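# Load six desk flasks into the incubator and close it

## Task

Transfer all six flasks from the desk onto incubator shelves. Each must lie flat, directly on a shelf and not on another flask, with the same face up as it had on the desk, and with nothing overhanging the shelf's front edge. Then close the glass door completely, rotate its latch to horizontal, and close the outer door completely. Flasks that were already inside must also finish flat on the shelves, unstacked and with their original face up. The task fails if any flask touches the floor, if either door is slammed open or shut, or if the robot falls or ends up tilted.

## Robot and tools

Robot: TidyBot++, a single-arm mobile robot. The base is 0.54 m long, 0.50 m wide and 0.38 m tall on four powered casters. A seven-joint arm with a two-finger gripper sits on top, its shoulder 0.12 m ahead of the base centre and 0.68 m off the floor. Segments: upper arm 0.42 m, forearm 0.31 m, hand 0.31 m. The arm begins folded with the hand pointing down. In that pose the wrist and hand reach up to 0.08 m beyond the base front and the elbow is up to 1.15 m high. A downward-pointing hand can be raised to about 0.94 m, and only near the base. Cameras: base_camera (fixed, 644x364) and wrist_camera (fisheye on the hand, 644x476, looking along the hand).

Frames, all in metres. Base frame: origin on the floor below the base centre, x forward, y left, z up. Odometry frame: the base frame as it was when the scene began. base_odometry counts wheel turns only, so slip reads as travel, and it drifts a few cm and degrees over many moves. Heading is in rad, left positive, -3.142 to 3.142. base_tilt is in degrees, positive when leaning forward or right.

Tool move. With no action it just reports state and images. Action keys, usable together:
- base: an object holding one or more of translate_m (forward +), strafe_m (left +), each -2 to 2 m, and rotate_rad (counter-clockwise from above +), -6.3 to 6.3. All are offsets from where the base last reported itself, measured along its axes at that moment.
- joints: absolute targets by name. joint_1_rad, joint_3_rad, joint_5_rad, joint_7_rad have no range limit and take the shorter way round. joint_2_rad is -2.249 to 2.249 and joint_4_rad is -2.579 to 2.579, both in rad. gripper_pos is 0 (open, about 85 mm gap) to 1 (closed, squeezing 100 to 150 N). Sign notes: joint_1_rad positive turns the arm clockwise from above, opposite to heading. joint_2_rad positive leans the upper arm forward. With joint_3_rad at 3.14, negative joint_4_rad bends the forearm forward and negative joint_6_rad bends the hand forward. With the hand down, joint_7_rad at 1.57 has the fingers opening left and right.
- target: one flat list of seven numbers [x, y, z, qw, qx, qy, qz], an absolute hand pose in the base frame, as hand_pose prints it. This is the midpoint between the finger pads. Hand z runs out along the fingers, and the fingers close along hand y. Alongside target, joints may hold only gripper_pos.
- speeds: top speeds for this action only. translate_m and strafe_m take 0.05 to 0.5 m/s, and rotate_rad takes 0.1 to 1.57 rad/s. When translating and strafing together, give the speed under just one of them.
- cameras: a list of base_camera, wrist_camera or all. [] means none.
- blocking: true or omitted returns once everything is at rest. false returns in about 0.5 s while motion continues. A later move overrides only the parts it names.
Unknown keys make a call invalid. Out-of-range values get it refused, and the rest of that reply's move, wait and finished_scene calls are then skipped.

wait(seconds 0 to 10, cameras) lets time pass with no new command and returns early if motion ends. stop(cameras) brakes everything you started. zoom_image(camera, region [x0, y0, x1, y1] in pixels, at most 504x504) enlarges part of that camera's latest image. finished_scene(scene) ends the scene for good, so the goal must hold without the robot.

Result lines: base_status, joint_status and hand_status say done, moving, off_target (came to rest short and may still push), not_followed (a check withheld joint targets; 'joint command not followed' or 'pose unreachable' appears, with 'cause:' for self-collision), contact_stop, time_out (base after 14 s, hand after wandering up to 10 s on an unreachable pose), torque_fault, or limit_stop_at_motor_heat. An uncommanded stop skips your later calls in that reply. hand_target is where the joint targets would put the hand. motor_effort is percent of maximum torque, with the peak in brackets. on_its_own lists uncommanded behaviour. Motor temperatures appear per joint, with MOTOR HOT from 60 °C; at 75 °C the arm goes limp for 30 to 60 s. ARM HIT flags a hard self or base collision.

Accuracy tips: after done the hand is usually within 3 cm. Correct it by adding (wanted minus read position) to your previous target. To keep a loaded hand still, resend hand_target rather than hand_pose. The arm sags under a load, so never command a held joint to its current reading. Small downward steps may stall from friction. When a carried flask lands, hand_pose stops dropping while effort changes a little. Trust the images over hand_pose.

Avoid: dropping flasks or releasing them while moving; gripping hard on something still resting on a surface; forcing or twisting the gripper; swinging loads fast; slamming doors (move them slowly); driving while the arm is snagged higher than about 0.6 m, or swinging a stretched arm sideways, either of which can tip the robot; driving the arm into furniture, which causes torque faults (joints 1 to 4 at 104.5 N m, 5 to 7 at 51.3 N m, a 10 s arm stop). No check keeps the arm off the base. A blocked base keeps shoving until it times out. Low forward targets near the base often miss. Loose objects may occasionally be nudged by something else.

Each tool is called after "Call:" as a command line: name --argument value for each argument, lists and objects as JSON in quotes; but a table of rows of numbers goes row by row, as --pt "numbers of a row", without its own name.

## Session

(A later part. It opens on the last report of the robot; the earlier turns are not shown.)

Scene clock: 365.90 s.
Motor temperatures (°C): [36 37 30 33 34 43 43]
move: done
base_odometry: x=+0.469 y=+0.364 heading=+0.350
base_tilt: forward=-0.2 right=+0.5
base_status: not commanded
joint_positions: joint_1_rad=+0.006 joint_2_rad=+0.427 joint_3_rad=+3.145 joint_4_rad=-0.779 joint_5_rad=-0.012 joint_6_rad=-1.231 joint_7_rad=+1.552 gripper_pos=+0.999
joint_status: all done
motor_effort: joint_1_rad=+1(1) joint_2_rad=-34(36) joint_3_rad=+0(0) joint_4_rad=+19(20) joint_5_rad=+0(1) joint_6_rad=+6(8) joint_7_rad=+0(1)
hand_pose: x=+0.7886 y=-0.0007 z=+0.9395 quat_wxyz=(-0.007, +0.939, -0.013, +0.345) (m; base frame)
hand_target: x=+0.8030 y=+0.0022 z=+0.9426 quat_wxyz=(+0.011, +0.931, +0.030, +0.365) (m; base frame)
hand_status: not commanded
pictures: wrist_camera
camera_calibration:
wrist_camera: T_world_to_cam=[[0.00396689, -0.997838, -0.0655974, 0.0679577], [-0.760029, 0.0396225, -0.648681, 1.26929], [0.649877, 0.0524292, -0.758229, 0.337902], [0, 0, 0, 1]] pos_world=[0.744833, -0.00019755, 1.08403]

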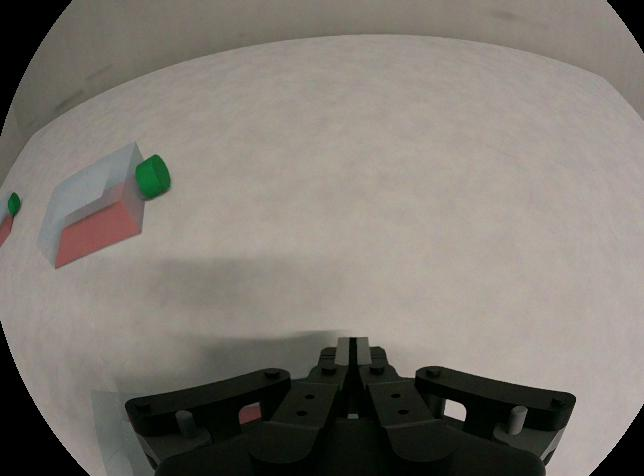

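Call:
move --base '{"translate_m": -0.0217}' --speeds '{"translate_m": 0.08}' --cameras '[]'

Call:
move --base '{"translate_m": -0.0252, "strafe_m": -0.0091}' --speeds '{"translate_m": 0.08}' --cameras '["wrist_camera"]'

Scene clock: 368.07 s.
Motor temperatures (°C): [36 37 30 33 34 43 43]
move: done
base_odometry: x=+0.449 y=+0.357 heading=+0.350
base_tilt: forward=-0.1 right=+0.5
base_status: done
joint_positions: joint_1_rad=+0.006 joint_2_rad=+0.422 joint_3_rad=+3.145 joint_4_rad=-0.780 joint_5_rad=-0.012 joint_6_rad=-1.230 joint_7_rad=+1.552 gripper_pos=+0.999
joint_status: not commanded
motor_effort: joint_1_rad=+1(2) joint_2_rad=-34(38) joint_3_rad=+0(0) joint_4_rad=+19(20) joint_5_rad=+1(1) joint_6_rad=+6(8) joint_7_rad=+1(1)
hand_pose: x=+0.7874 y=-0.0007 z=+0.9434 quat_wxyz=(-0.007, +0.937, -0.013, +0.348) (m; base frame)
hand_target: x=+0.8030 y=+0.0022 z=+0.9426 quat_wxyz=(+0.011, +0.931, +0.030, +0.365) (m; base frame)
hand_status: not commanded
pictures: none
No camera images: "cameras" was empty.

Scene clock: 368.93 s.
Motor temperatures (°C): [36 37 30 33 34 43 43]
move: done
base_odometry: x=+0.428 y=+0.339 heading=+0.350
base_tilt: forward=-0.1 right=+0.6
base_status: done
joint_positions: joint_1_rad=+0.005 joint_2_rad=+0.421 joint_3_rad=+3.145 joint_4_rad=-0.780 joint_5_rad=-0.012 joint_6_rad=-1.229 joint_7_rad=+1.552 gripper_pos=+0.999
joint_status: not commanded
motor_effort: joint_1_rad=+1(3) joint_2_rad=-34(37) joint_3_rad=+0(1) joint_4_rad=+18(20) joint_5_rad=+1(1) joint_6_rad=+8(8) joint_7_rad=+0(1)
hand_pose: x=+0.7876 y=-0.0004 z=+0.9439 quat_wxyz=(-0.007, +0.937, -0.013, +0.349) (m; base frame)
hand_target: x=+0.8030 y=+0.0022 z=+0.9426 quat_wxyz=(+0.011, +0.931, +0.030, +0.365) (m; base frame)
hand_status: not commanded
pictures: wrist_camera
camera_calibration:
wrist_camera: T_world_to_cam=[[0.00471329, -0.997841, -0.0655094, 0.0677835], [-0.75476, 0.0394242, -0.654815, 1.27299], [0.655984, 0.0525302, -0.752945, 0.33216], [0, 0, 0, 1]] pos_world=[0.742588, 0.000002205, 1.08811]

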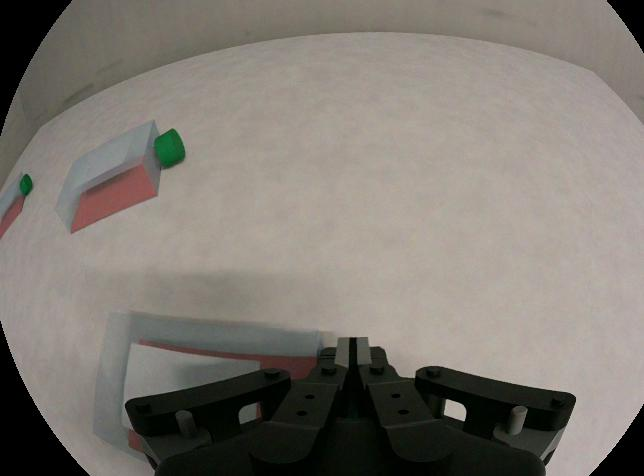

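Call:
move --base '{"translate_m": -0.0296}' --speeds '{"translate_m": 0.08}' --joints '{"joint_2_rad": 0.442}' --cameras '[]'

Call:
move --base '{"translate_m": -0.028, "strafe_m": 0.0097}' --speeds '{"translate_m": 0.08}' --cameras '["wrist_camera"]'

Scene clock: 370.63 s.
Motor temperatures (°C): [36 37 30 33 34 43 43]
move: done
base_odometry: x=+0.400 y=+0.329 heading=+0.351
base_tilt: forward=-0.2 right=+0.6
base_status: done
joint_positions: joint_1_rad=+0.005 joint_2_rad=+0.427 joint_3_rad=+3.145 joint_4_rad=-0.780 joint_5_rad=-0.012 joint_6_rad=-1.227 joint_7_rad=+1.552 gripper_pos=+0.999
joint_status: all done
motor_effort: joint_1_rad=+1(1) joint_2_rad=-34(36) joint_3_rad=+0(1) joint_4_rad=+19(20) joint_5_rad=+1(1) joint_6_rad=+7(8) joint_7_rad=+1(1)
hand_pose: x=+0.7894 y=-0.0005 z=+0.9403 quat_wxyz=(-0.007, +0.938, -0.013, +0.347) (m; base frame)
hand_target: x=+0.8049 y=+0.0022 z=+0.9378 quat_wxyz=(+0.011, +0.932, +0.030, +0.361) (m; base frame)
hand_status: not commanded
pictures: none
No camera images: "cameras" was empty.

Scene clock: 371.57 s.
Motor temperatures (°C): [36 37 30 33 34 43 43]
move: done
base_odometry: x=+0.371 y=+0.328 heading=+0.351
base_tilt: forward=-0.2 right=+0.5
base_status: done
joint_positions: joint_1_rad=+0.005 joint_2_rad=+0.429 joint_3_rad=+3.145 joint_4_rad=-0.780 joint_5_rad=-0.012 joint_6_rad=-1.226 joint_7_rad=+1.552 gripper_pos=+0.999
joint_status: not commanded
motor_effort: joint_1_rad=+1(2) joint_2_rad=-34(36) joint_3_rad=+0(1) joint_4_rad=+19(20) joint_5_rad=+1(1) joint_6_rad=+7(7) joint_7_rad=+0(1)
hand_pose: x=+0.7902 y=-0.0005 z=+0.9395 quat_wxyz=(-0.007, +0.938, -0.013, +0.346) (m; base frame)
hand_target: x=+0.8049 y=+0.0022 z=+0.9378 quat_wxyz=(+0.011, +0.932, +0.030, +0.361) (m; base frame)
hand_status: not commanded
pictures: wrist_camera
camera_calibration:
wrist_camera: T_world_to_cam=[[0.0044165, -0.997841, -0.0655273, 0.0677342], [-0.757724, 0.039422, -0.651383, 1.27124], [0.65256, 0.0525285, -0.755914, 0.332597], [0, 0, 0, 1]] pos_world=[0.745913, 0.000002219, 1.08392]

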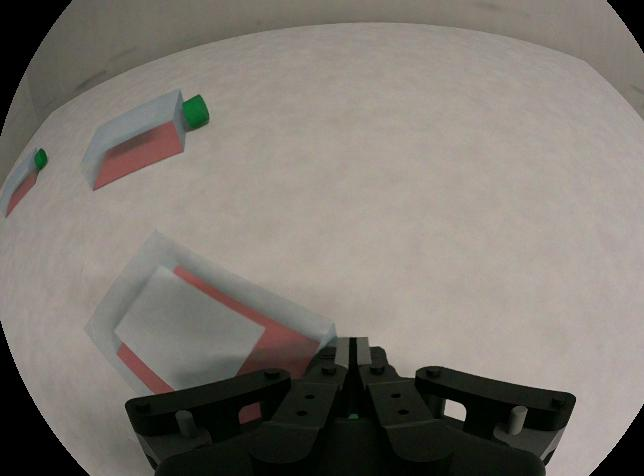

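Call:
move --base '{"translate_m": -0.0231, "strafe_m": 0.0187}' --speeds '{"translate_m": 0.08}' --cameras '["wrist_camera"]'

Call:
move --base '{"translate_m": -0.016, "strafe_m": 0.0271}' --speeds '{"translate_m": 0.08}' --cameras '["wrist_camera"]'

Scene clock: 373.30 s.
Motor temperatures (°C): [36 37 30 33 34 43 43]
move: done
base_odometry: x=+0.343 y=+0.338 heading=+0.351
base_tilt: forward=-0.2 right=+0.6
base_status: done
joint_positions: joint_1_rad=+0.005 joint_2_rad=+0.429 joint_3_rad=+3.145 joint_4_rad=-0.780 joint_5_rad=-0.012 joint_6_rad=-1.225 joint_7_rad=+1.552 gripper_pos=+0.999
joint_status: not commanded
motor_effort: joint_1_rad=+0(3) joint_2_rad=-34(36) joint_3_rad=+0(2) joint_4_rad=+19(20) joint_5_rad=+1(1) joint_6_rad=+7(8) joint_7_rad=+1(1)
hand_pose: x=+0.7904 y=-0.0003 z=+0.9390 quat_wxyz=(-0.007, +0.938, -0.013, +0.346) (m; base frame)
hand_target: x=+0.8049 y=+0.0022 z=+0.9378 quat_wxyz=(+0.011, +0.932, +0.030, +0.361) (m; base frame)
hand_status: not commanded
pictures: wrist_camera
camera_calibration:
wrist_camera: T_world_to_cam=[[0.00465161, -0.997839, -0.0655488, 0.0676471], [-0.758189, 0.0392207, -0.650854, 1.27092], [0.652018, 0.0527259, -0.756368, 0.332914], [0, 0, 0, 1]] pos_world=[0.746216, 0.000101418, 1.08342]

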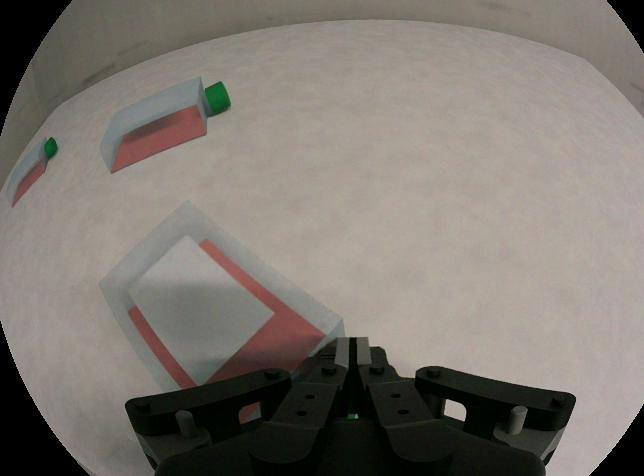

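Scene clock: 374.23 s.
Motor temperatures (°C): [36 37 30 33 34 43 43]
move: done
base_odometry: x=+0.318 y=+0.358 heading=+0.351
base_tilt: forward=-0.1 right=+0.5
base_status: done
joint_positions: joint_1_rad=+0.004 joint_2_rad=+0.430 joint_3_rad=+3.145 joint_4_rad=-0.780 joint_5_rad=-0.012 joint_6_rad=-1.225 joint_7_rad=+1.552 gripper_pos=+0.999
joint_status: not commanded
motor_effort: joint_1_rad=+0(4) joint_2_rad=-34(36) joint_3_rad=+0(2) joint_4_rad=+19(20) joint_5_rad=+0(1) joint_6_rad=+7(7) joint_7_rad=+0(1)
hand_pose: x=+0.7906 y=+0.0007 z=+0.9386 quat_wxyz=(-0.008, +0.938, -0.012, +0.346) (m; base frame)
hand_target: x=+0.8049 y=+0.0022 z=+0.9378 quat_wxyz=(+0.011, +0.932, +0.030, +0.361) (m; base frame)
hand_status: not commanded
pictures: wrist_camera
camera_calibration:
wrist_camera: T_world_to_cam=[[0.00603641, -0.997833, -0.0655195, 0.0675485], [-0.758588, 0.0381209, -0.650454, 1.27071], [0.651543, 0.0536287, -0.756714, 0.333094], [0, 0, 0, 1]] pos_world=[0.746515, 0.00109806, 1.08302]

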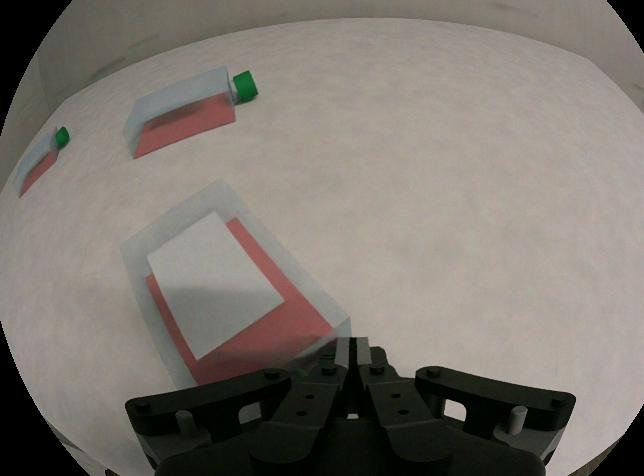

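Call:
move --base '{"translate_m": -0.0231, "strafe_m": 0.0195}' --speeds '{"translate_m": 0.08}' --cameras '[]'

Call:
move --base '{"translate_m": -0.0154, "strafe_m": 0.0262}' --speeds '{"translate_m": 0.08}' --cameras '["wrist_camera"]'

Scene clock: 377.53 s.
Motor temperatures (°C): [36 37 30 33 34 43 43]
move: done
base_odometry: x=+0.290 y=+0.368 heading=+0.351
base_tilt: forward=-0.2 right=+0.5
base_status: done
joint_positions: joint_1_rad=+0.004 joint_2_rad=+0.430 joint_3_rad=+3.145 joint_4_rad=-0.780 joint_5_rad=-0.012 joint_6_rad=-1.225 joint_7_rad=+1.552 gripper_pos=+0.999
joint_status: not commanded
motor_effort: joint_1_rad=+1(3) joint_2_rad=-34(37) joint_3_rad=+0(2) joint_4_rad=+19(20) joint_5_rad=+1(1) joint_6_rad=+7(8) joint_7_rad=+0(1)
hand_pose: x=+0.7907 y=+0.0007 z=+0.9383 quat_wxyz=(-0.008, +0.938, -0.012, +0.346) (m; base frame)
hand_target: x=+0.8049 y=+0.0022 z=+0.9378 quat_wxyz=(+0.011, +0.932, +0.030, +0.361) (m; base frame)
hand_status: not commanded
pictures: none
No camera images: "cameras" was empty.

Scene clock: 378.43 s.
Motor temperatures (°C): [36 37 30 33 34 43 43]
move: done
base_odometry: x=+0.266 y=+0.388 heading=+0.351
base_tilt: forward=-0.1 right=+0.5
base_status: done
joint_positions: joint_1_rad=+0.003 joint_2_rad=+0.431 joint_3_rad=+3.145 joint_4_rad=-0.780 joint_5_rad=-0.012 joint_6_rad=-1.225 joint_7_rad=+1.552 gripper_pos=+0.999
joint_status: not commanded
motor_effort: joint_1_rad=+1(4) joint_2_rad=-34(38) joint_3_rad=+0(2) joint_4_rad=+19(20) joint_5_rad=+1(1) joint_6_rad=+7(8) joint_7_rad=+1(1)
hand_pose: x=+0.7909 y=+0.0014 z=+0.9379 quat_wxyz=(-0.008, +0.938, -0.011, +0.345) (m; base frame)
hand_target: x=+0.8049 y=+0.0022 z=+0.9378 quat_wxyz=(+0.011, +0.932, +0.030, +0.361) (m; base frame)
hand_status: not commanded
pictures: wrist_camera
camera_calibration:
wrist_camera: T_world_to_cam=[[0.0071726, -0.997823, -0.0655509, 0.0673877], [-0.759257, 0.0372252, -0.649725, 1.27031], [0.650751, 0.0544302, -0.757338, 0.333607], [0, 0, 0, 1]] pos_world=[0.746916, 0.00179494, 1.08243]

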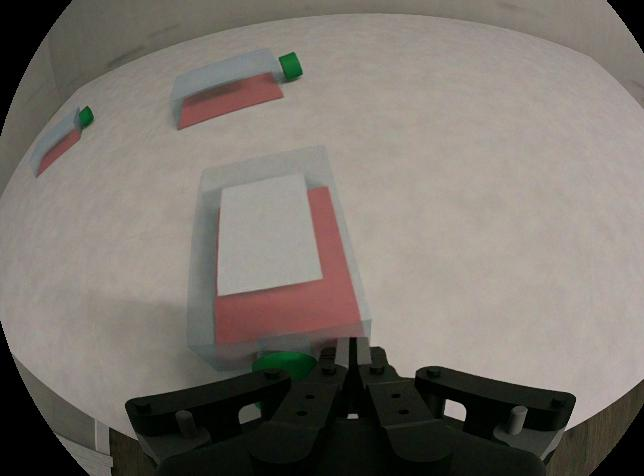

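Call:
move --cameras '["wrist_camera"]'

Scene clock: 383.73 s.
Motor temperatures (°C): [36 37 30 33 34 43 43]
base_odometry: x=+0.266 y=+0.388 heading=+0.351
base_tilt: forward=-0.2 right=+0.6
base_status: done
joint_positions: joint_1_rad=+0.003 joint_2_rad=+0.431 joint_3_rad=+3.145 joint_4_rad=-0.780 joint_5_rad=-0.012 joint_6_rad=-1.225 joint_7_rad=+1.552 gripper_pos=+0.999
joint_status: not commanded
motor_effort: joint_1_rad=+1(4) joint_2_rad=-34(38) joint_3_rad=+0(2) joint_4_rad=+19(20) joint_5_rad=+1(1) joint_6_rad=+7(8) joint_7_rad=+0(1)
hand_pose: x=+0.7909 y=+0.0014 z=+0.9379 quat_wxyz=(-0.008, +0.938, -0.011, +0.345) (m; base frame)
hand_target: x=+0.8049 y=+0.0022 z=+0.9378 quat_wxyz=(+0.011, +0.932, +0.030, +0.361) (m; base frame)
hand_status: not commanded
pictures: wrist_camera
camera_calibration:
wrist_camera: T_world_to_cam=[[0.0071726, -0.997823, -0.0655509, 0.0673877], [-0.759257, 0.0372252, -0.649725, 1.27031], [0.650751, 0.0544302, -0.757338, 0.333607], [0, 0, 0, 1]] pos_world=[0.746916, 0.00179494, 1.08243]

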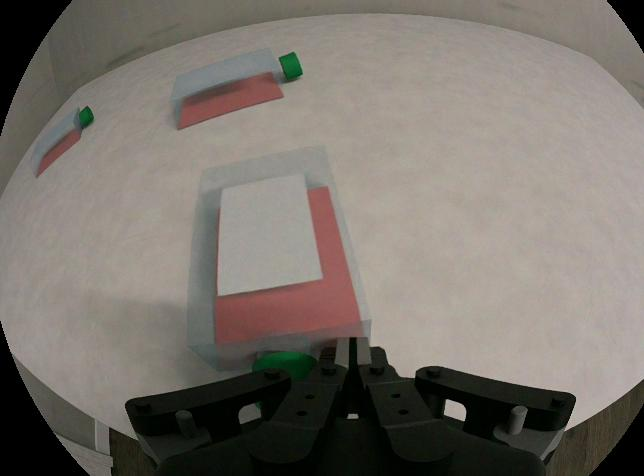

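Call:
move --joints '{"joint_4_rad": -0.60}' --cameras '["wrist_camera"]'

Call:
move --base '{"translate_m": -0.25}' --speeds '{"translate_m": 0.3}' --cameras '[]'

Call:
move --joints '{"joint_2_rad": -0.01, "joint_4_rad": -0.78, "joint_5_rad": 0, "joint_6_rad": -1.515, "joint_7_rad": 1.635, "gripper_pos": 0.5}' --cameras '["wrist_camera", "base_camera"]'

Scene clock: 385.80 s.
Motor temperatures (°C): [36 37 30 33 34 43 43]
move: done
base_odometry: x=+0.266 y=+0.388 heading=+0.351
base_tilt: forward=-0.2 right=+0.5
base_status: not commanded
joint_positions: joint_1_rad=+0.003 joint_2_rad=+0.427 joint_3_rad=+3.145 joint_4_rad=-0.616 joint_5_rad=-0.012 joint_6_rad=-1.225 joint_7_rad=+1.552 gripper_pos=+0.999
joint_status: all done
motor_effort: joint_1_rad=+1(1) joint_2_rad=-34(36) joint_3_rad=+0(0) joint_4_rad=+19(21) joint_5_rad=+0(1) joint_6_rad=+8(8) joint_7_rad=+1(1)
hand_pose: x=+0.8037 y=+0.0015 z=+1.0230 quat_wxyz=(-0.008, +0.906, -0.010, +0.423) (m; base frame)
hand_target: x=+0.8191 y=+0.0021 z=+1.0335 quat_wxyz=(+0.014, +0.894, +0.029, +0.446) (m; base frame)
hand_status: not commanded
pictures: wrist_camera
camera_calibration:
wrist_camera: T_world_to_cam=[[0.0181323, -0.997881, -0.0624954, 0.0610233], [-0.640325, 0.0364155, -0.76724, 1.35992], [0.76789, 0.0539292, -0.638308, 0.173793], [0, 0, 0, 1]] pos_world=[0.73623, 0.00199924, 1.15813]

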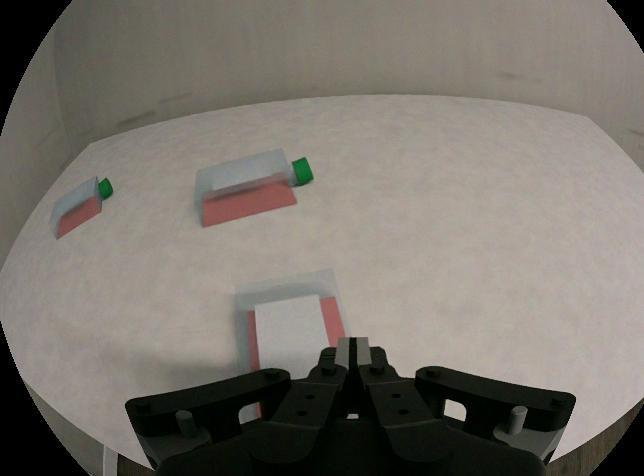

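Scene clock: 387.60 s.
Motor temperatures (°C): [36 37 30 33 34 43 43]
move: done
base_odometry: x=+0.031 y=+0.302 heading=+0.351
base_tilt: forward=-0.2 right=+0.6
base_status: done
joint_positions: joint_1_rad=+0.003 joint_2_rad=+0.428 joint_3_rad=+3.145 joint_4_rad=-0.615 joint_5_rad=-0.012 joint_6_rad=-1.225 joint_7_rad=+1.552 gripper_pos=+0.999
joint_status: not commanded
motor_effort: joint_1_rad=+1(2) joint_2_rad=-33(38) joint_3_rad=+0(1) joint_4_rad=+19(20) joint_5_rad=+1(1) joint_6_rad=+8(9) joint_7_rad=+0(1)
hand_pose: x=+0.8039 y=+0.0015 z=+1.0228 quat_wxyz=(-0.008, +0.906, -0.010, +0.423) (m; base frame)
hand_target: x=+0.8191 y=+0.0021 z=+1.0335 quat_wxyz=(+0.014, +0.894, +0.029, +0.446) (m; base frame)
hand_status: not commanded
pictures: none
No camera images: "cameras" was empty.

Scene clock: 389.53 s.
Motor temperatures (°C): [36 37 30 33 34 43 43]
move: done
base_odometry: x=+0.031 y=+0.302 heading=+0.351
base_tilt: forward=-0.2 right=+0.6
base_status: not commanded
joint_positions: joint_1_rad=+0.003 joint_2_rad=-0.018 joint_3_rad=+3.145 joint_4_rad=-0.768 joint_5_rad=-0.012 joint_6_rad=-1.446 joint_7_rad=+1.552 gripper_pos=+0.500
joint_status: all done
motor_effort: joint_1_rad=+1(1) joint_2_rad=-15(37) joint_3_rad=+0(1) joint_4_rad=+15(21) joint_5_rad=+1(2) joint_6_rad=+8(9) joint_7_rad=+1(1)
hand_pose: x=+0.5783 y=+0.0024 z=+1.1501 quat_wxyz=(-0.009, +0.890, -0.009, +0.455) (m; base frame)
hand_target: x=+0.5688 y=+0.0021 z=+1.1243 quat_wxyz=(+0.013, +0.909, +0.030, +0.415) (m; base frame)
hand_status: not commanded
pictures: base_camera, wrist_camera
camera_calibration:
wrist_camera: T_world_to_cam=[[0.0244685, -0.997881, -0.0602926, 0.0677034], [-0.583405, 0.0347223, -0.811439, 1.33105], [0.811813, 0.0550297, -0.581319, 0.337039], [0, 0, 0, 1]] pos_world=[0.50127, 0.00279574, 1.28007]

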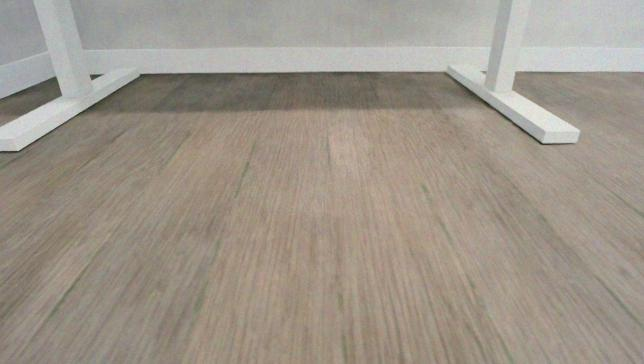

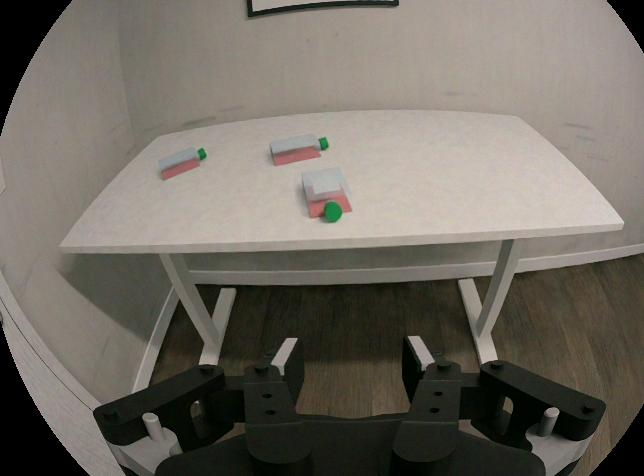

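Call:
zoom_image --camera "wrist_camera" --region '[130, 110, 382, 236]'

Scaled by 2.000.

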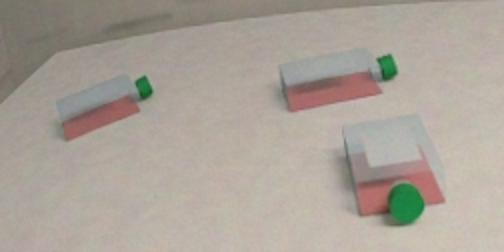

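Call:
move --base '{"translate_m": 0.2775, "strafe_m": -0.1493, "rotate_rad": 0.232}' --speeds '{"translate_m": 0.3, "rotate_rad": 0.4}' --joints '{"joint_2_rad": -0.038, "joint_4_rad": -1.70, "joint_6_rad": -0.192, "joint_7_rad": 1.635}' --cameras '["wrist_camera"]'

Scene clock: 396.60 s.
Motor temperatures (°C): [36 37 30 33 34 43 43]
move: done
base_odometry: x=+0.343 y=+0.257 heading=+0.583
base_tilt: forward=-0.2 right=+0.6
base_status: done
joint_positions: joint_1_rad=+0.000 joint_2_rad=-0.035 joint_3_rad=+3.145 joint_4_rad=-1.690 joint_5_rad=-0.012 joint_6_rad=-0.254 joint_7_rad=+1.552 gripper_pos=+0.500
joint_status: all done
motor_effort: joint_1_rad=+1(3) joint_2_rad=-20(24) joint_3_rad=+0(3) joint_4_rad=+22(23) joint_5_rad=+1(2) joint_6_rad=+10(10) joint_7_rad=+0(2)
hand_pose: x=+0.7114 y=+0.0001 z=+0.9722 quat_wxyz=(-0.009, +0.816, -0.013, +0.578) (m; base frame)
hand_target: x=+0.7150 y=+0.0023 z=+0.9867 quat_wxyz=(+0.019, +0.799, +0.026, +0.600) (m; base frame)
hand_status: not commanded
pictures: wrist_camera
camera_calibration:
wrist_camera: T_world_to_cam=[[0.0307366, -0.997961, -0.055944, 0.0428022], [-0.329612, 0.0427195, -0.943149, 1.21187], [0.943616, 0.047429, -0.327627, -0.214673], [0, 0, 0, 1]] pos_world=[0.600702, 0.00112612, 1.07504]

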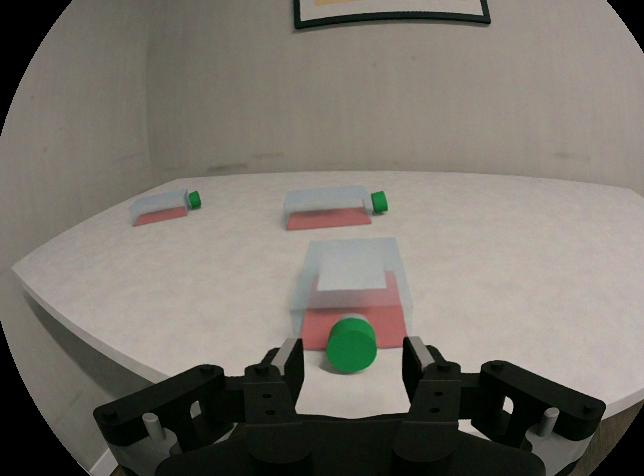

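Call:
move --joints '{"joint_6_rad": -0.094, "joint_2_rad": -0.01}' --base '{"rotate_rad": -0.02}' --cameras '[]'

Call:
move --joints '{"joint_4_rad": -1.787}' --cameras '["wrist_camera"]'

Scene clock: 400.07 s.
Motor temperatures (°C): [36 37 30 33 34 43 43]
move: done
base_odometry: x=+0.343 y=+0.257 heading=+0.563
base_tilt: forward=-0.2 right=+0.6
base_status: done
joint_positions: joint_1_rad=+0.001 joint_2_rad=-0.022 joint_3_rad=+3.145 joint_4_rad=-1.692 joint_5_rad=-0.012 joint_6_rad=-0.143 joint_7_rad=+1.552 gripper_pos=+0.500
joint_status: all done
motor_effort: joint_1_rad=+1(4) joint_2_rad=-21(22) joint_3_rad=+0(3) joint_4_rad=+22(22) joint_5_rad=+1(2) joint_6_rad=+10(10) joint_7_rad=+1(1)
hand_pose: x=+0.7248 y=-0.0007 z=+0.9964 quat_wxyz=(-0.009, +0.787, -0.013, +0.616) (m; base frame)
hand_target: x=+0.7312 y=+0.0023 z=+0.9993 quat_wxyz=(+0.020, +0.778, +0.026, +0.628) (m; base frame)
hand_status: not commanded
pictures: none
No camera images: "cameras" was empty.

Scene clock: 400.97 s.
Motor temperatures (°C): [36 37 30 33 34 43 43]
move: done
base_odometry: x=+0.343 y=+0.257 heading=+0.563
base_tilt: forward=-0.2 right=+0.6
base_status: not commanded
joint_positions: joint_1_rad=+0.001 joint_2_rad=-0.019 joint_3_rad=+3.145 joint_4_rad=-1.784 joint_5_rad=-0.012 joint_6_rad=-0.143 joint_7_rad=+1.552 gripper_pos=+0.500
joint_status: all done
motor_effort: joint_1_rad=+1(1) joint_2_rad=-21(22) joint_3_rad=+0(0) joint_4_rad=+21(23) joint_5_rad=+1(1) joint_6_rad=+10(10) joint_7_rad=+1(1)
hand_pose: x=+0.7132 y=-0.0006 z=+0.9387 quat_wxyz=(-0.008, +0.816, -0.014, +0.578) (m; base frame)
hand_target: x=+0.7199 y=+0.0023 z=+0.9461 quat_wxyz=(+0.019, +0.804, +0.026, +0.593) (m; base frame)
hand_status: not commanded
pictures: wrist_camera
camera_calibration:
wrist_camera: T_world_to_cam=[[0.0288403, -0.998028, -0.0557555, 0.0413215], [-0.328498, 0.0432174, -0.943515, 1.18037], [0.944064, 0.0455268, -0.326604, -0.228633], [0, 0, 0, 1]] pos_world=[0.602404, 0.000636277, 1.04133]

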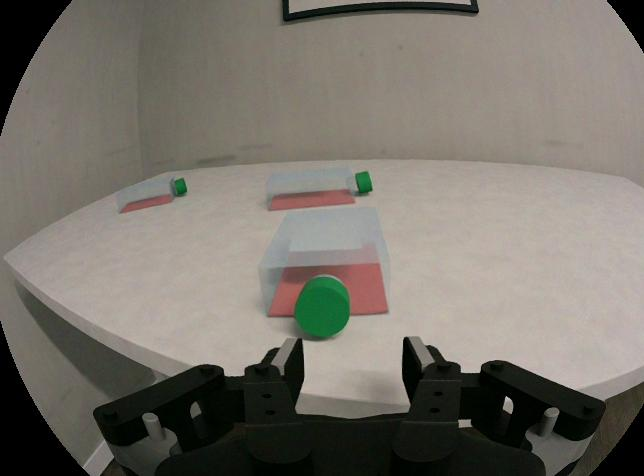

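Call:
move --base '{"translate_m": 0.072, "strafe_m": 0.0175}' --speeds '{"translate_m": 0.1}' --cameras '[]'

Call:
move --joints '{"gripper_pos": 0.62}' --cameras '["wrist_camera"]'

Scene clock: 403.90 s.
Motor temperatures (°C): [36 37 30 33 34 43 43]
move: done
base_odometry: x=+0.395 y=+0.310 heading=+0.563
base_tilt: forward=-0.1 right=+0.6
base_status: done
joint_positions: joint_1_rad=+0.001 joint_2_rad=-0.016 joint_3_rad=+3.145 joint_4_rad=-1.784 joint_5_rad=-0.012 joint_6_rad=-0.143 joint_7_rad=+1.552 gripper_pos=+0.500
joint_status: not commanded
motor_effort: joint_1_rad=+1(1) joint_2_rad=-21(23) joint_3_rad=+1(1) joint_4_rad=+22(23) joint_5_rad=+1(1) joint_6_rad=+9(10) joint_7_rad=+1(1)
hand_pose: x=+0.7139 y=-0.0006 z=+0.9368 quat_wxyz=(-0.008, +0.817, -0.014, +0.577) (m; base frame)
hand_target: x=+0.7199 y=+0.0023 z=+0.9461 quat_wxyz=(+0.019, +0.804, +0.026, +0.593) (m; base frame)
hand_status: not commanded
pictures: none
No camera images: "cameras" was empty.

Scene clock: 404.43 s.
Motor temperatures (°C): [36 37 30 33 34 43 43]
move: done
base_odometry: x=+0.395 y=+0.310 heading=+0.563
base_tilt: forward=-0.2 right=+0.6
base_status: not commanded
joint_positions: joint_1_rad=+0.001 joint_2_rad=-0.016 joint_3_rad=+3.145 joint_4_rad=-1.784 joint_5_rad=-0.012 joint_6_rad=-0.143 joint_7_rad=+1.552 gripper_pos=+0.620
joint_status: all done
motor_effort: joint_1_rad=+1(1) joint_2_rad=-21(21) joint_3_rad=+1(1) joint_4_rad=+21(22) joint_5_rad=+0(1) joint_6_rad=+10(10) joint_7_rad=+0(1)
hand_pose: x=+0.7139 y=-0.0006 z=+0.9368 quat_wxyz=(-0.008, +0.817, -0.014, +0.577) (m; base frame)
hand_target: x=+0.7199 y=+0.0023 z=+0.9461 quat_wxyz=(+0.019, +0.804, +0.026, +0.593) (m; base frame)
hand_status: not commanded
pictures: wrist_camera
camera_calibration:
wrist_camera: T_world_to_cam=[[0.0286628, -0.998028, -0.0558501, 0.0414122], [-0.331513, 0.0432197, -0.94246, 1.18006], [0.943015, 0.0455286, -0.32962, -0.226398], [0, 0, 0, 1]] pos_world=[0.603515, 0.000636263, 1.03985]

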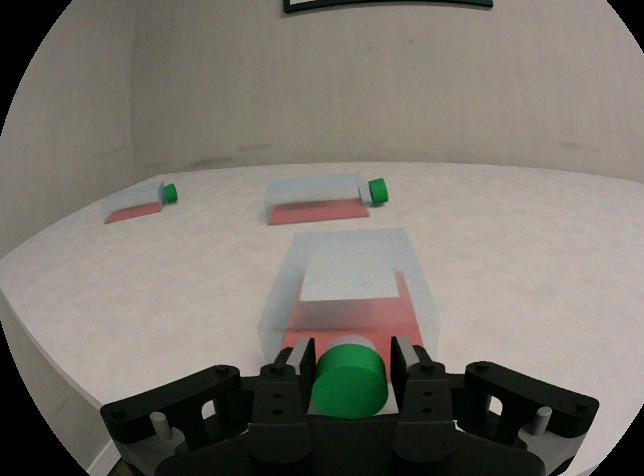

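Call:
move --joints '{"gripper_pos": 0.76}' --cameras '["wrist_camera"]'

Call:
move --joints '{"joint_4_rad": -1.71}' --cameras '[]'

Call:
move --joints '{"gripper_pos": 0.88}' --cameras '["wrist_camera"]'

Scene clock: 405.63 s.
Motor temperatures (°C): [36 37 30 33 34 43 43]
move: off_target
base_odometry: x=+0.395 y=+0.310 heading=+0.563
base_tilt: forward=-0.1 right=+0.6
base_status: not commanded
joint_positions: joint_1_rad=+0.001 joint_2_rad=-0.016 joint_3_rad=+3.145 joint_4_rad=-1.784 joint_5_rad=-0.012 joint_6_rad=-0.143 joint_7_rad=+1.552 gripper_pos=+0.684
joint_status: gripper_pos off_target (ended at +0.684, target +0.760)
motor_effort: joint_1_rad=+1(1) joint_2_rad=-21(21) joint_3_rad=+0(1) joint_4_rad=+21(22) joint_5_rad=+1(1) joint_6_rad=+9(10) joint_7_rad=+0(1)
hand_pose: x=+0.7139 y=-0.0006 z=+0.9370 quat_wxyz=(-0.008, +0.816, -0.014, +0.577) (m; base frame)
hand_target: x=+0.7199 y=+0.0023 z=+0.9461 quat_wxyz=(+0.019, +0.804, +0.026, +0.593) (m; base frame)
hand_status: not commanded
pictures: wrist_camera
camera_calibration:
wrist_camera: T_world_to_cam=[[0.0286925, -0.998028, -0.0558334, 0.0413824], [-0.331006, 0.0432186, -0.942639, 1.18003], [0.943192, 0.0455278, -0.329113, -0.226999], [0, 0, 0, 1]] pos_world=[0.603513, 0.000636269, 1.03994]

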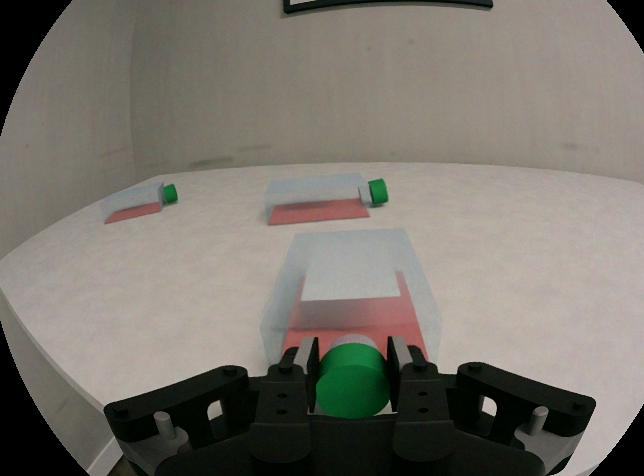

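Scene clock: 406.50 s.
Motor temperatures (°C): [36 37 30 33 34 43 43]
move: done
base_odometry: x=+0.395 y=+0.310 heading=+0.563
base_tilt: forward=-0.1 right=+0.6
base_status: not commanded
joint_positions: joint_1_rad=+0.001 joint_2_rad=-0.015 joint_3_rad=+3.145 joint_4_rad=-1.730 joint_5_rad=-0.012 joint_6_rad=-0.143 joint_7_rad=+1.552 gripper_pos=+0.684
joint_status: all done
motor_effort: joint_1_rad=+1(1) joint_2_rad=-22(23) joint_3_rad=+0(1) joint_4_rad=+23(24) joint_5_rad=+1(1) joint_6_rad=+10(11) joint_7_rad=+1(1)
hand_pose: x=+0.7225 y=-0.0007 z=+0.9693 quat_wxyz=(-0.009, +0.801, -0.014, +0.599) (m; base frame)
hand_target: x=+0.7301 y=+0.0023 z=+0.9931 quat_wxyz=(+0.020, +0.781, +0.026, +0.624) (m; base frame)
hand_status: not commanded
pictures: none
No camera images: "cameras" was empty.

Scene clock: 407.03 s.
Motor temperatures (°C): [36 37 30 33 34 43 43]
move: off_target
base_odometry: x=+0.395 y=+0.310 heading=+0.563
base_tilt: forward=-0.2 right=+0.6
base_status: not commanded
joint_positions: joint_1_rad=+0.001 joint_2_rad=-0.015 joint_3_rad=+3.145 joint_4_rad=-1.730 joint_5_rad=-0.012 joint_6_rad=-0.143 joint_7_rad=+1.552 gripper_pos=+0.684
joint_status: gripper_pos off_target (ended at +0.684, target +0.880)
motor_effort: joint_1_rad=+1(1) joint_2_rad=-22(22) joint_3_rad=+0(0) joint_4_rad=+23(23) joint_5_rad=+1(1) joint_6_rad=+10(11) joint_7_rad=+1(1)
hand_pose: x=+0.7225 y=-0.0007 z=+0.9693 quat_wxyz=(-0.009, +0.801, -0.014, +0.599) (m; base frame)
hand_target: x=+0.7301 y=+0.0023 z=+0.9931 quat_wxyz=(+0.020, +0.781, +0.026, +0.624) (m; base frame)
hand_status: not commanded
pictures: wrist_camera
camera_calibration:
wrist_camera: T_world_to_cam=[[0.0316242, -0.998045, -0.0539035, 0.0389249], [-0.28013, 0.0429186, -0.959002, 1.1925], [0.959441, 0.0454277, -0.278225, -0.285486], [0, 0, 0, 1]] pos_world=[0.606731, 0.000637371, 1.06628]

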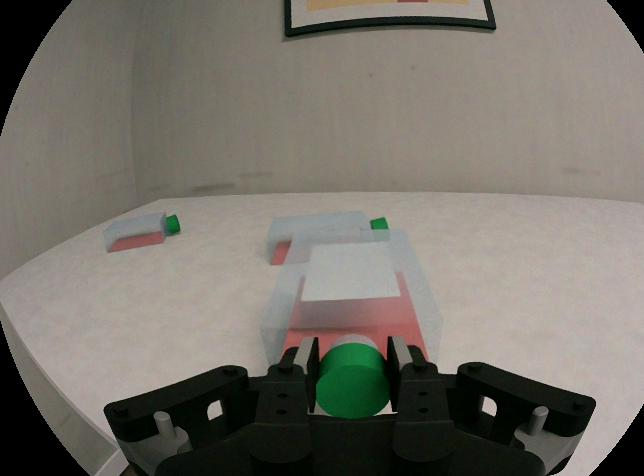

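Call:
move --base '{"translate_m": -0.32}' --speeds '{"translate_m": 0.25}' --joints '{"joint_2_rad": 0.11, "joint_4_rad": -1.57, "joint_6_rad": -0.04}' --cameras '["wrist_camera"]'

Scene clock: 409.83 s.
Motor temperatures (°C): [36 37 30 33 34 43 43]
move: done
base_odometry: x=+0.124 y=+0.139 heading=+0.563
base_tilt: forward=-0.2 right=+0.5
base_status: done
joint_positions: joint_1_rad=+0.001 joint_2_rad=+0.102 joint_3_rad=+3.145 joint_4_rad=-1.596 joint_5_rad=-0.012 joint_6_rad=-0.102 joint_7_rad=+1.552 gripper_pos=+0.684
joint_status: all done
motor_effort: joint_1_rad=+1(2) joint_2_rad=-27(28) joint_3_rad=+0(1) joint_4_rad=+23(24) joint_5_rad=+1(1) joint_6_rad=+10(11) joint_7_rad=+1(1)
hand_pose: x=+0.7768 y=-0.0009 z=+0.9899 quat_wxyz=(-0.009, +0.783, -0.013, +0.622) (m; base frame)
hand_target: x=+0.7855 y=+0.0024 z=+1.0195 quat_wxyz=(+0.020, +0.757, +0.025, +0.652) (m; base frame)
hand_status: not commanded
pictures: wrist_camera
camera_calibration:
wrist_camera: T_world_to_cam=[[0.0341987, -0.998094, -0.0513787, 0.0335063], [-0.224541, 0.0424211, -0.973541, 1.19861], [0.973864, 0.0448305, -0.222662, -0.398065], [0, 0, 0, 1]] pos_world=[0.655652, 0.000441693, 1.07998]

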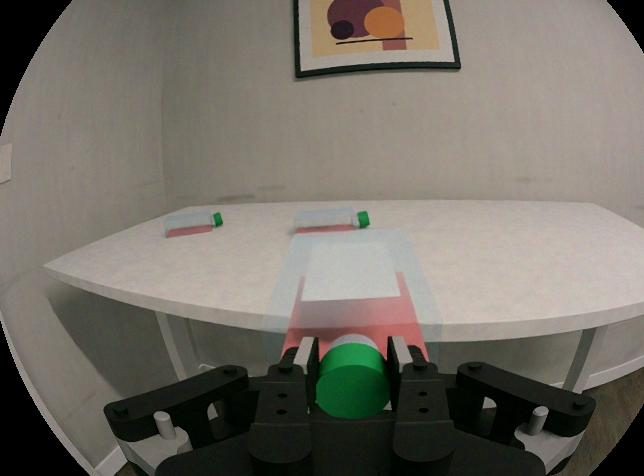

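Call:
move --base '{"translate_m": -0.603, "strafe_m": -0.7201, "rotate_rad": -1.7876}' --speeds '{"translate_m": 0.35, "rotate_rad": 0.6}' --cameras '["base_camera", "wrist_camera"]'

Scene clock: 415.87 s.
Motor temperatures (°C): [36 37 30 33 34 43 43]
move: done
base_odometry: x=-0.002 y=-0.792 heading=-1.225
base_tilt: forward=-0.2 right=+0.6
base_status: done
joint_positions: joint_1_rad=+0.001 joint_2_rad=+0.108 joint_3_rad=+3.140 joint_4_rad=-1.595 joint_5_rad=-0.012 joint_6_rad=-0.101 joint_7_rad=+1.552 gripper_pos=+0.684
joint_status: not commanded
motor_effort: joint_1_rad=+1(5) joint_2_rad=-27(29) joint_3_rad=+0(4) joint_4_rad=+23(24) joint_5_rad=+1(1) joint_6_rad=+10(11) joint_7_rad=+1(2)
hand_pose: x=+0.7787 y=+0.0020 z=+0.9867 quat_wxyz=(-0.010, +0.785, -0.012, +0.620) (m; base frame)
hand_target: x=+0.7855 y=+0.0024 z=+1.0195 quat_wxyz=(+0.020, +0.757, +0.025, +0.652) (m; base frame)
hand_status: not commanded
pictures: base_camera, wrist_camera
camera_calibration:
wrist_camera: T_world_to_cam=[[0.0386627, -0.997893, -0.0521126, 0.0334125], [-0.228853, 0.0419228, -0.972558, 1.1982], [0.972693, 0.0495278, -0.226749, -0.39584], [0, 0, 0, 1]] pos_world=[0.65795, 0.00271533, 1.0773]

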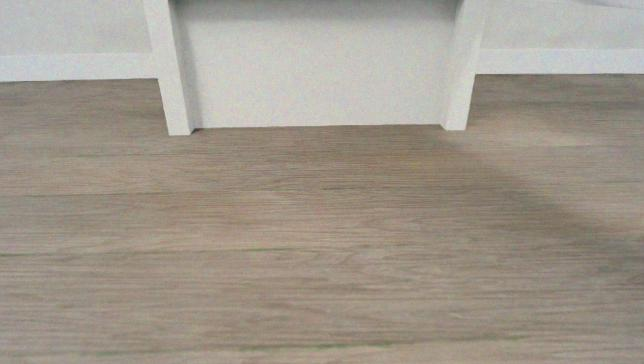

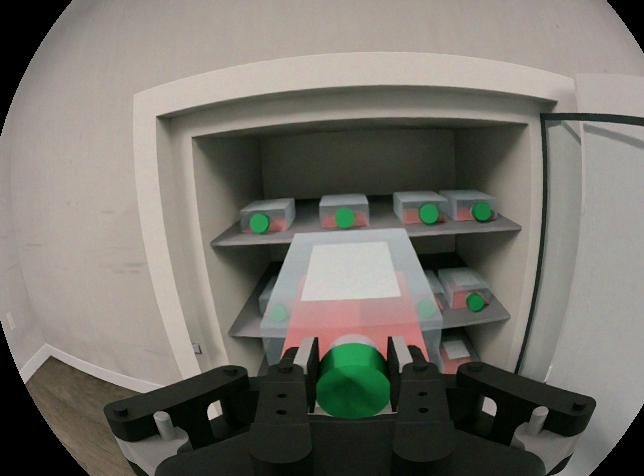

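Call:
zoom_image --camera "base_camera" --region '[140, 100, 220, 150]'

Call:
zoom_image --camera "base_camera" --region '[420, 100, 500, 150]'

Scaled by 6.300.

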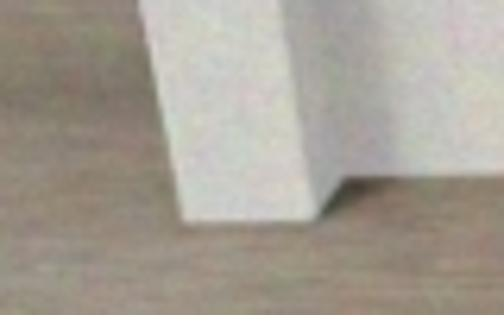

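Scaled by 6.300.

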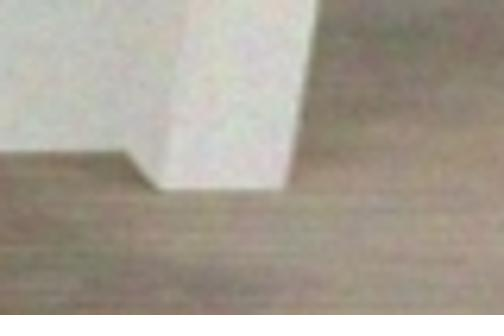

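Call:
move --base '{"rotate_rad": 0.009}' --joints '{"joint_2_rad": 0.227, "joint_4_rad": -1.80, "joint_6_rad": 0.315}' --cameras '[]'

Call:
move --joints '{"joint_2_rad": 0.331, "joint_4_rad": -2.009, "joint_6_rad": 0.60}' --cameras '[]'

Call:
move --joints '{"joint_4_rad": -1.970}' --cameras '["base_camera", "wrist_camera"]'

Scene clock: 419.97 s.
Motor temperatures (°C): [36 37 30 33 34 43 43]
move: done
base_odometry: x=-0.002 y=-0.792 heading=-1.216
base_tilt: forward=-0.1 right=+0.6
base_status: done
joint_positions: joint_1_rad=+0.001 joint_2_rad=+0.226 joint_3_rad=+3.139 joint_4_rad=-1.804 joint_5_rad=-0.012 joint_6_rad=+0.249 joint_7_rad=+1.552 gripper_pos=+0.684
joint_status: all done
motor_effort: joint_1_rad=+1(4) joint_2_rad=-29(33) joint_3_rad=+0(3) joint_4_rad=+21(24) joint_5_rad=+0(2) joint_6_rad=+10(12) joint_7_rad=+0(1)
hand_pose: x=+0.7993 y=+0.0010 z=+0.8874 quat_wxyz=(-0.009, +0.777, -0.013, +0.629) (m; base frame)
hand_target: x=+0.8041 y=+0.0023 z=+0.9095 quat_wxyz=(+0.020, +0.755, +0.025, +0.655) (m; base frame)
hand_status: not commanded
pictures: none
No camera images: "cameras" was empty.

Scene clock: 421.50 s.
Motor temperatures (°C): [36 37 30 33 34 43 43]
move: done
base_odometry: x=-0.002 y=-0.792 heading=-1.216
base_tilt: forward=-0.1 right=+0.6
base_status: not commanded
joint_positions: joint_1_rad=+0.001 joint_2_rad=+0.328 joint_3_rad=+3.139 joint_4_rad=-2.011 joint_5_rad=-0.012 joint_6_rad=+0.534 joint_7_rad=+1.552 gripper_pos=+0.684
joint_status: all done
motor_effort: joint_1_rad=+1(1) joint_2_rad=-30(33) joint_3_rad=+0(0) joint_4_rad=+18(22) joint_5_rad=+0(1) joint_6_rad=+10(12) joint_7_rad=+0(1)
hand_pose: x=+0.7834 y=+0.0000 z=+0.7899 quat_wxyz=(-0.007, +0.785, -0.013, +0.620) (m; base frame)
hand_target: x=+0.7884 y=+0.0023 z=+0.8087 quat_wxyz=(+0.020, +0.764, +0.025, +0.645) (m; base frame)
hand_status: not commanded
pictures: none
No camera images: "cameras" was empty.

Scene clock: 422.23 s.
Motor temperatures (°C): [36 37 30 33 34 43 43]
move: done
base_odometry: x=-0.002 y=-0.792 heading=-1.216
base_tilt: forward=-0.1 right=+0.6
base_status: not commanded
joint_positions: joint_1_rad=+0.001 joint_2_rad=+0.328 joint_3_rad=+3.139 joint_4_rad=-1.987 joint_5_rad=-0.012 joint_6_rad=+0.539 joint_7_rad=+1.552 gripper_pos=+0.684
joint_status: all done
motor_effort: joint_1_rad=+1(1) joint_2_rad=-30(31) joint_3_rad=+0(0) joint_4_rad=+19(20) joint_5_rad=+1(2) joint_6_rad=+11(11) joint_7_rad=+1(1)
hand_pose: x=+0.7904 y=-0.0001 z=+0.8039 quat_wxyz=(-0.007, +0.776, -0.013, +0.631) (m; base frame)
hand_target: x=+0.7986 y=+0.0023 z=+0.8296 quat_wxyz=(+0.020, +0.751, +0.025, +0.659) (m; base frame)
hand_status: not commanded
pictures: base_camera, wrist_camera
camera_calibration:
wrist_camera: T_world_to_cam=[[0.0335242, -0.998269, -0.0483214, 0.0224481], [-0.201204, 0.0406176, -0.978707, 1.00622], [0.978976, 0.0425328, -0.199494, -0.47538], [0, 0, 0, 1]] pos_world=[0.667088, 0.00175811, 0.891046]

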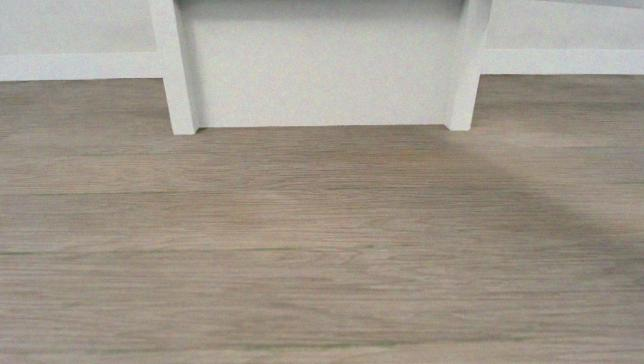

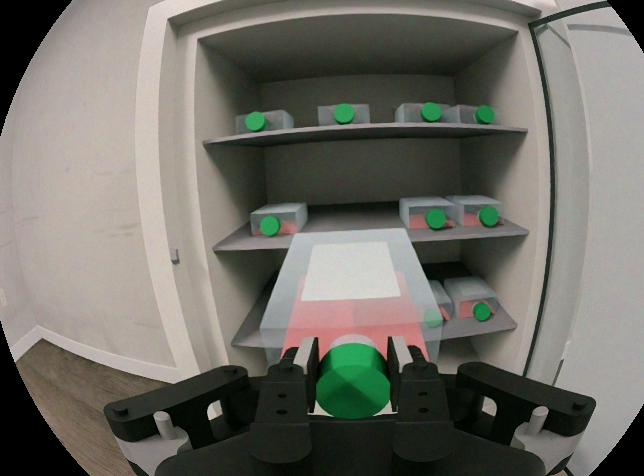

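Call:
move --base '{"translate_m": 0.25}' --speeds '{"translate_m": 0.2}' --cameras '["base_camera", "wrist_camera"]'

Scene clock: 424.77 s.
Motor temperatures (°C): [36 37 30 33 34 43 43]
move: done
base_odometry: x=+0.085 y=-1.026 heading=-1.216
base_tilt: forward=-0.1 right=+0.5
base_status: done
joint_positions: joint_1_rad=+0.001 joint_2_rad=+0.327 joint_3_rad=+3.139 joint_4_rad=-1.987 joint_5_rad=-0.012 joint_6_rad=+0.539 joint_7_rad=+1.552 gripper_pos=+0.684
joint_status: not commanded
motor_effort: joint_1_rad=+0(2) joint_2_rad=-30(32) joint_3_rad=+0(1) joint_4_rad=+19(20) joint_5_rad=+1(1) joint_6_rad=+10(11) joint_7_rad=+0(1)
hand_pose: x=+0.7905 y=-0.0001 z=+0.8043 quat_wxyz=(-0.007, +0.775, -0.013, +0.631) (m; base frame)
hand_target: x=+0.7986 y=+0.0023 z=+0.8296 quat_wxyz=(+0.020, +0.751, +0.025, +0.659) (m; base frame)
hand_status: not commanded
pictures: base_camera, wrist_camera
camera_calibration:
wrist_camera: T_world_to_cam=[[0.0335684, -0.998269, -0.0482897, 0.0224047], [-0.200301, 0.0406169, -0.978892, 1.00607], [0.979159, 0.0425323, -0.198591, -0.476246], [0, 0, 0, 1]] pos_world=[0.667086, 0.00175811, 0.891341]

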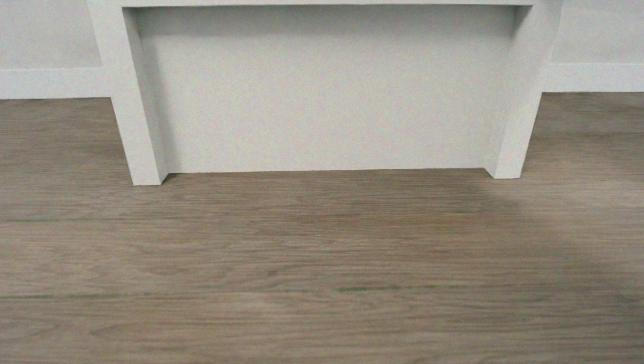

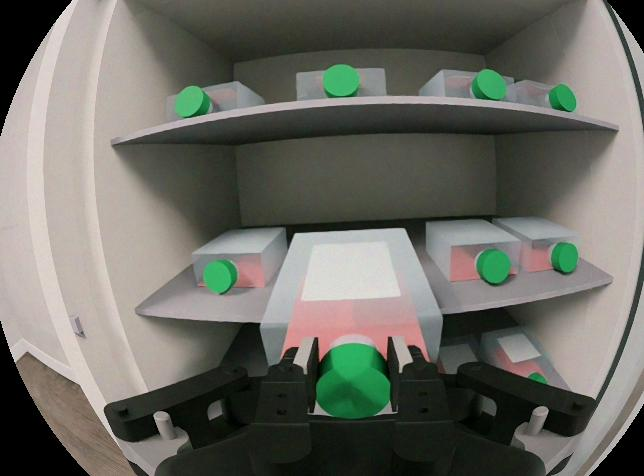

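Call:
move --base '{"translate_m": 0.182}' --speeds '{"translate_m": 0.15}' --cameras '["base_camera", "wrist_camera"]'

Scene clock: 428.10 s.
Motor temperatures (°C): [36 37 30 33 34 43 43]
move: done
base_odometry: x=+0.148 y=-1.197 heading=-1.217
base_tilt: forward=-0.2 right=+0.6
base_status: done
joint_positions: joint_1_rad=+0.001 joint_2_rad=+0.327 joint_3_rad=+3.139 joint_4_rad=-1.987 joint_5_rad=-0.012 joint_6_rad=+0.539 joint_7_rad=+1.552 gripper_pos=+0.684
joint_status: not commanded
motor_effort: joint_1_rad=+1(2) joint_2_rad=-31(32) joint_3_rad=+0(1) joint_4_rad=+19(20) joint_5_rad=+1(1) joint_6_rad=+11(11) joint_7_rad=+0(1)
hand_pose: x=+0.7906 y=-0.0001 z=+0.8046 quat_wxyz=(-0.007, +0.775, -0.013, +0.631) (m; base frame)
hand_target: x=+0.7986 y=+0.0023 z=+0.8296 quat_wxyz=(+0.020, +0.751, +0.025, +0.659) (m; base frame)
hand_status: not commanded
pictures: base_camera, wrist_camera
camera_calibration:
wrist_camera: T_world_to_cam=[[0.0336012, -0.998269, -0.0482674, 0.0223774], [-0.19959, 0.0406195, -0.979037, 1.00602], [0.979303, 0.0425305, -0.19788, -0.476915], [0, 0, 0, 1]] pos_world=[0.667084, 0.00175812, 0.891638]

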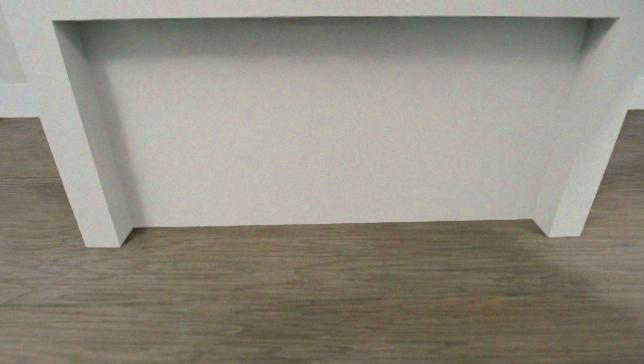

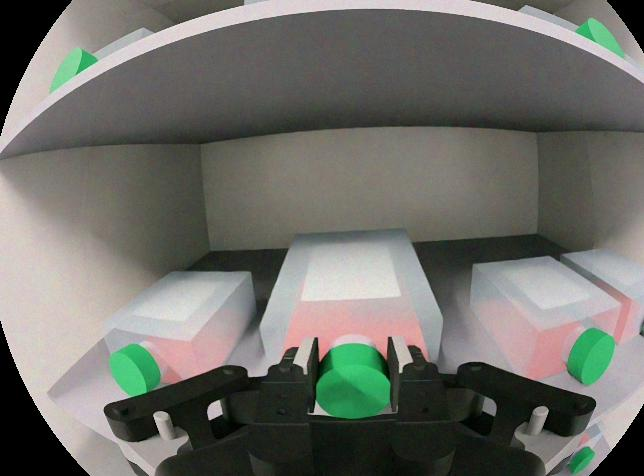

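Call:
move --joints '{"joint_4_rad": -1.908, "joint_6_rad": 0.318}' --cameras '["wrist_camera"]'

Scene clock: 430.47 s.
Motor temperatures (°C): [36 37 30 33 34 43 43]
move: done
base_odometry: x=+0.148 y=-1.197 heading=-1.217
base_tilt: forward=-0.1 right=+0.6
base_status: not commanded
joint_positions: joint_1_rad=+0.001 joint_2_rad=+0.325 joint_3_rad=+3.139 joint_4_rad=-1.921 joint_5_rad=-0.012 joint_6_rad=+0.364 joint_7_rad=+1.552 gripper_pos=+0.684
joint_status: all done
motor_effort: joint_1_rad=+1(1) joint_2_rad=-31(32) joint_3_rad=+0(0) joint_4_rad=+19(19) joint_5_rad=+1(1) joint_6_rad=+10(12) joint_7_rad=+1(1)
hand_pose: x=+0.7951 y=+0.0005 z=+0.7888 quat_wxyz=(-0.008, +0.808, -0.013, +0.589) (m; base frame)
hand_target: x=+0.7949 y=+0.0023 z=+0.7782 quat_wxyz=(+0.018, +0.819, +0.027, +0.573) (m; base frame)
hand_status: not commanded
pictures: wrist_camera
camera_calibration:
wrist_camera: T_world_to_cam=[[0.0299014, -0.998149, -0.052959, 0.028714], [-0.303352, 0.0414218, -0.951978, 1.05251], [0.952409, 0.0445307, -0.301552, -0.381338], [0, 0, 0, 1]] pos_world=[0.681613, 0.00204516, 0.888495]

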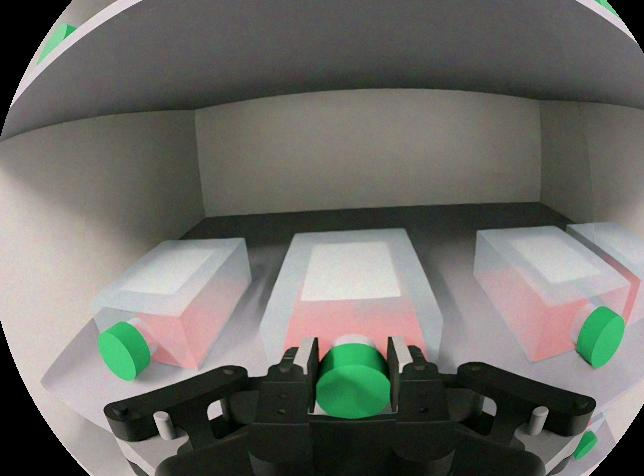

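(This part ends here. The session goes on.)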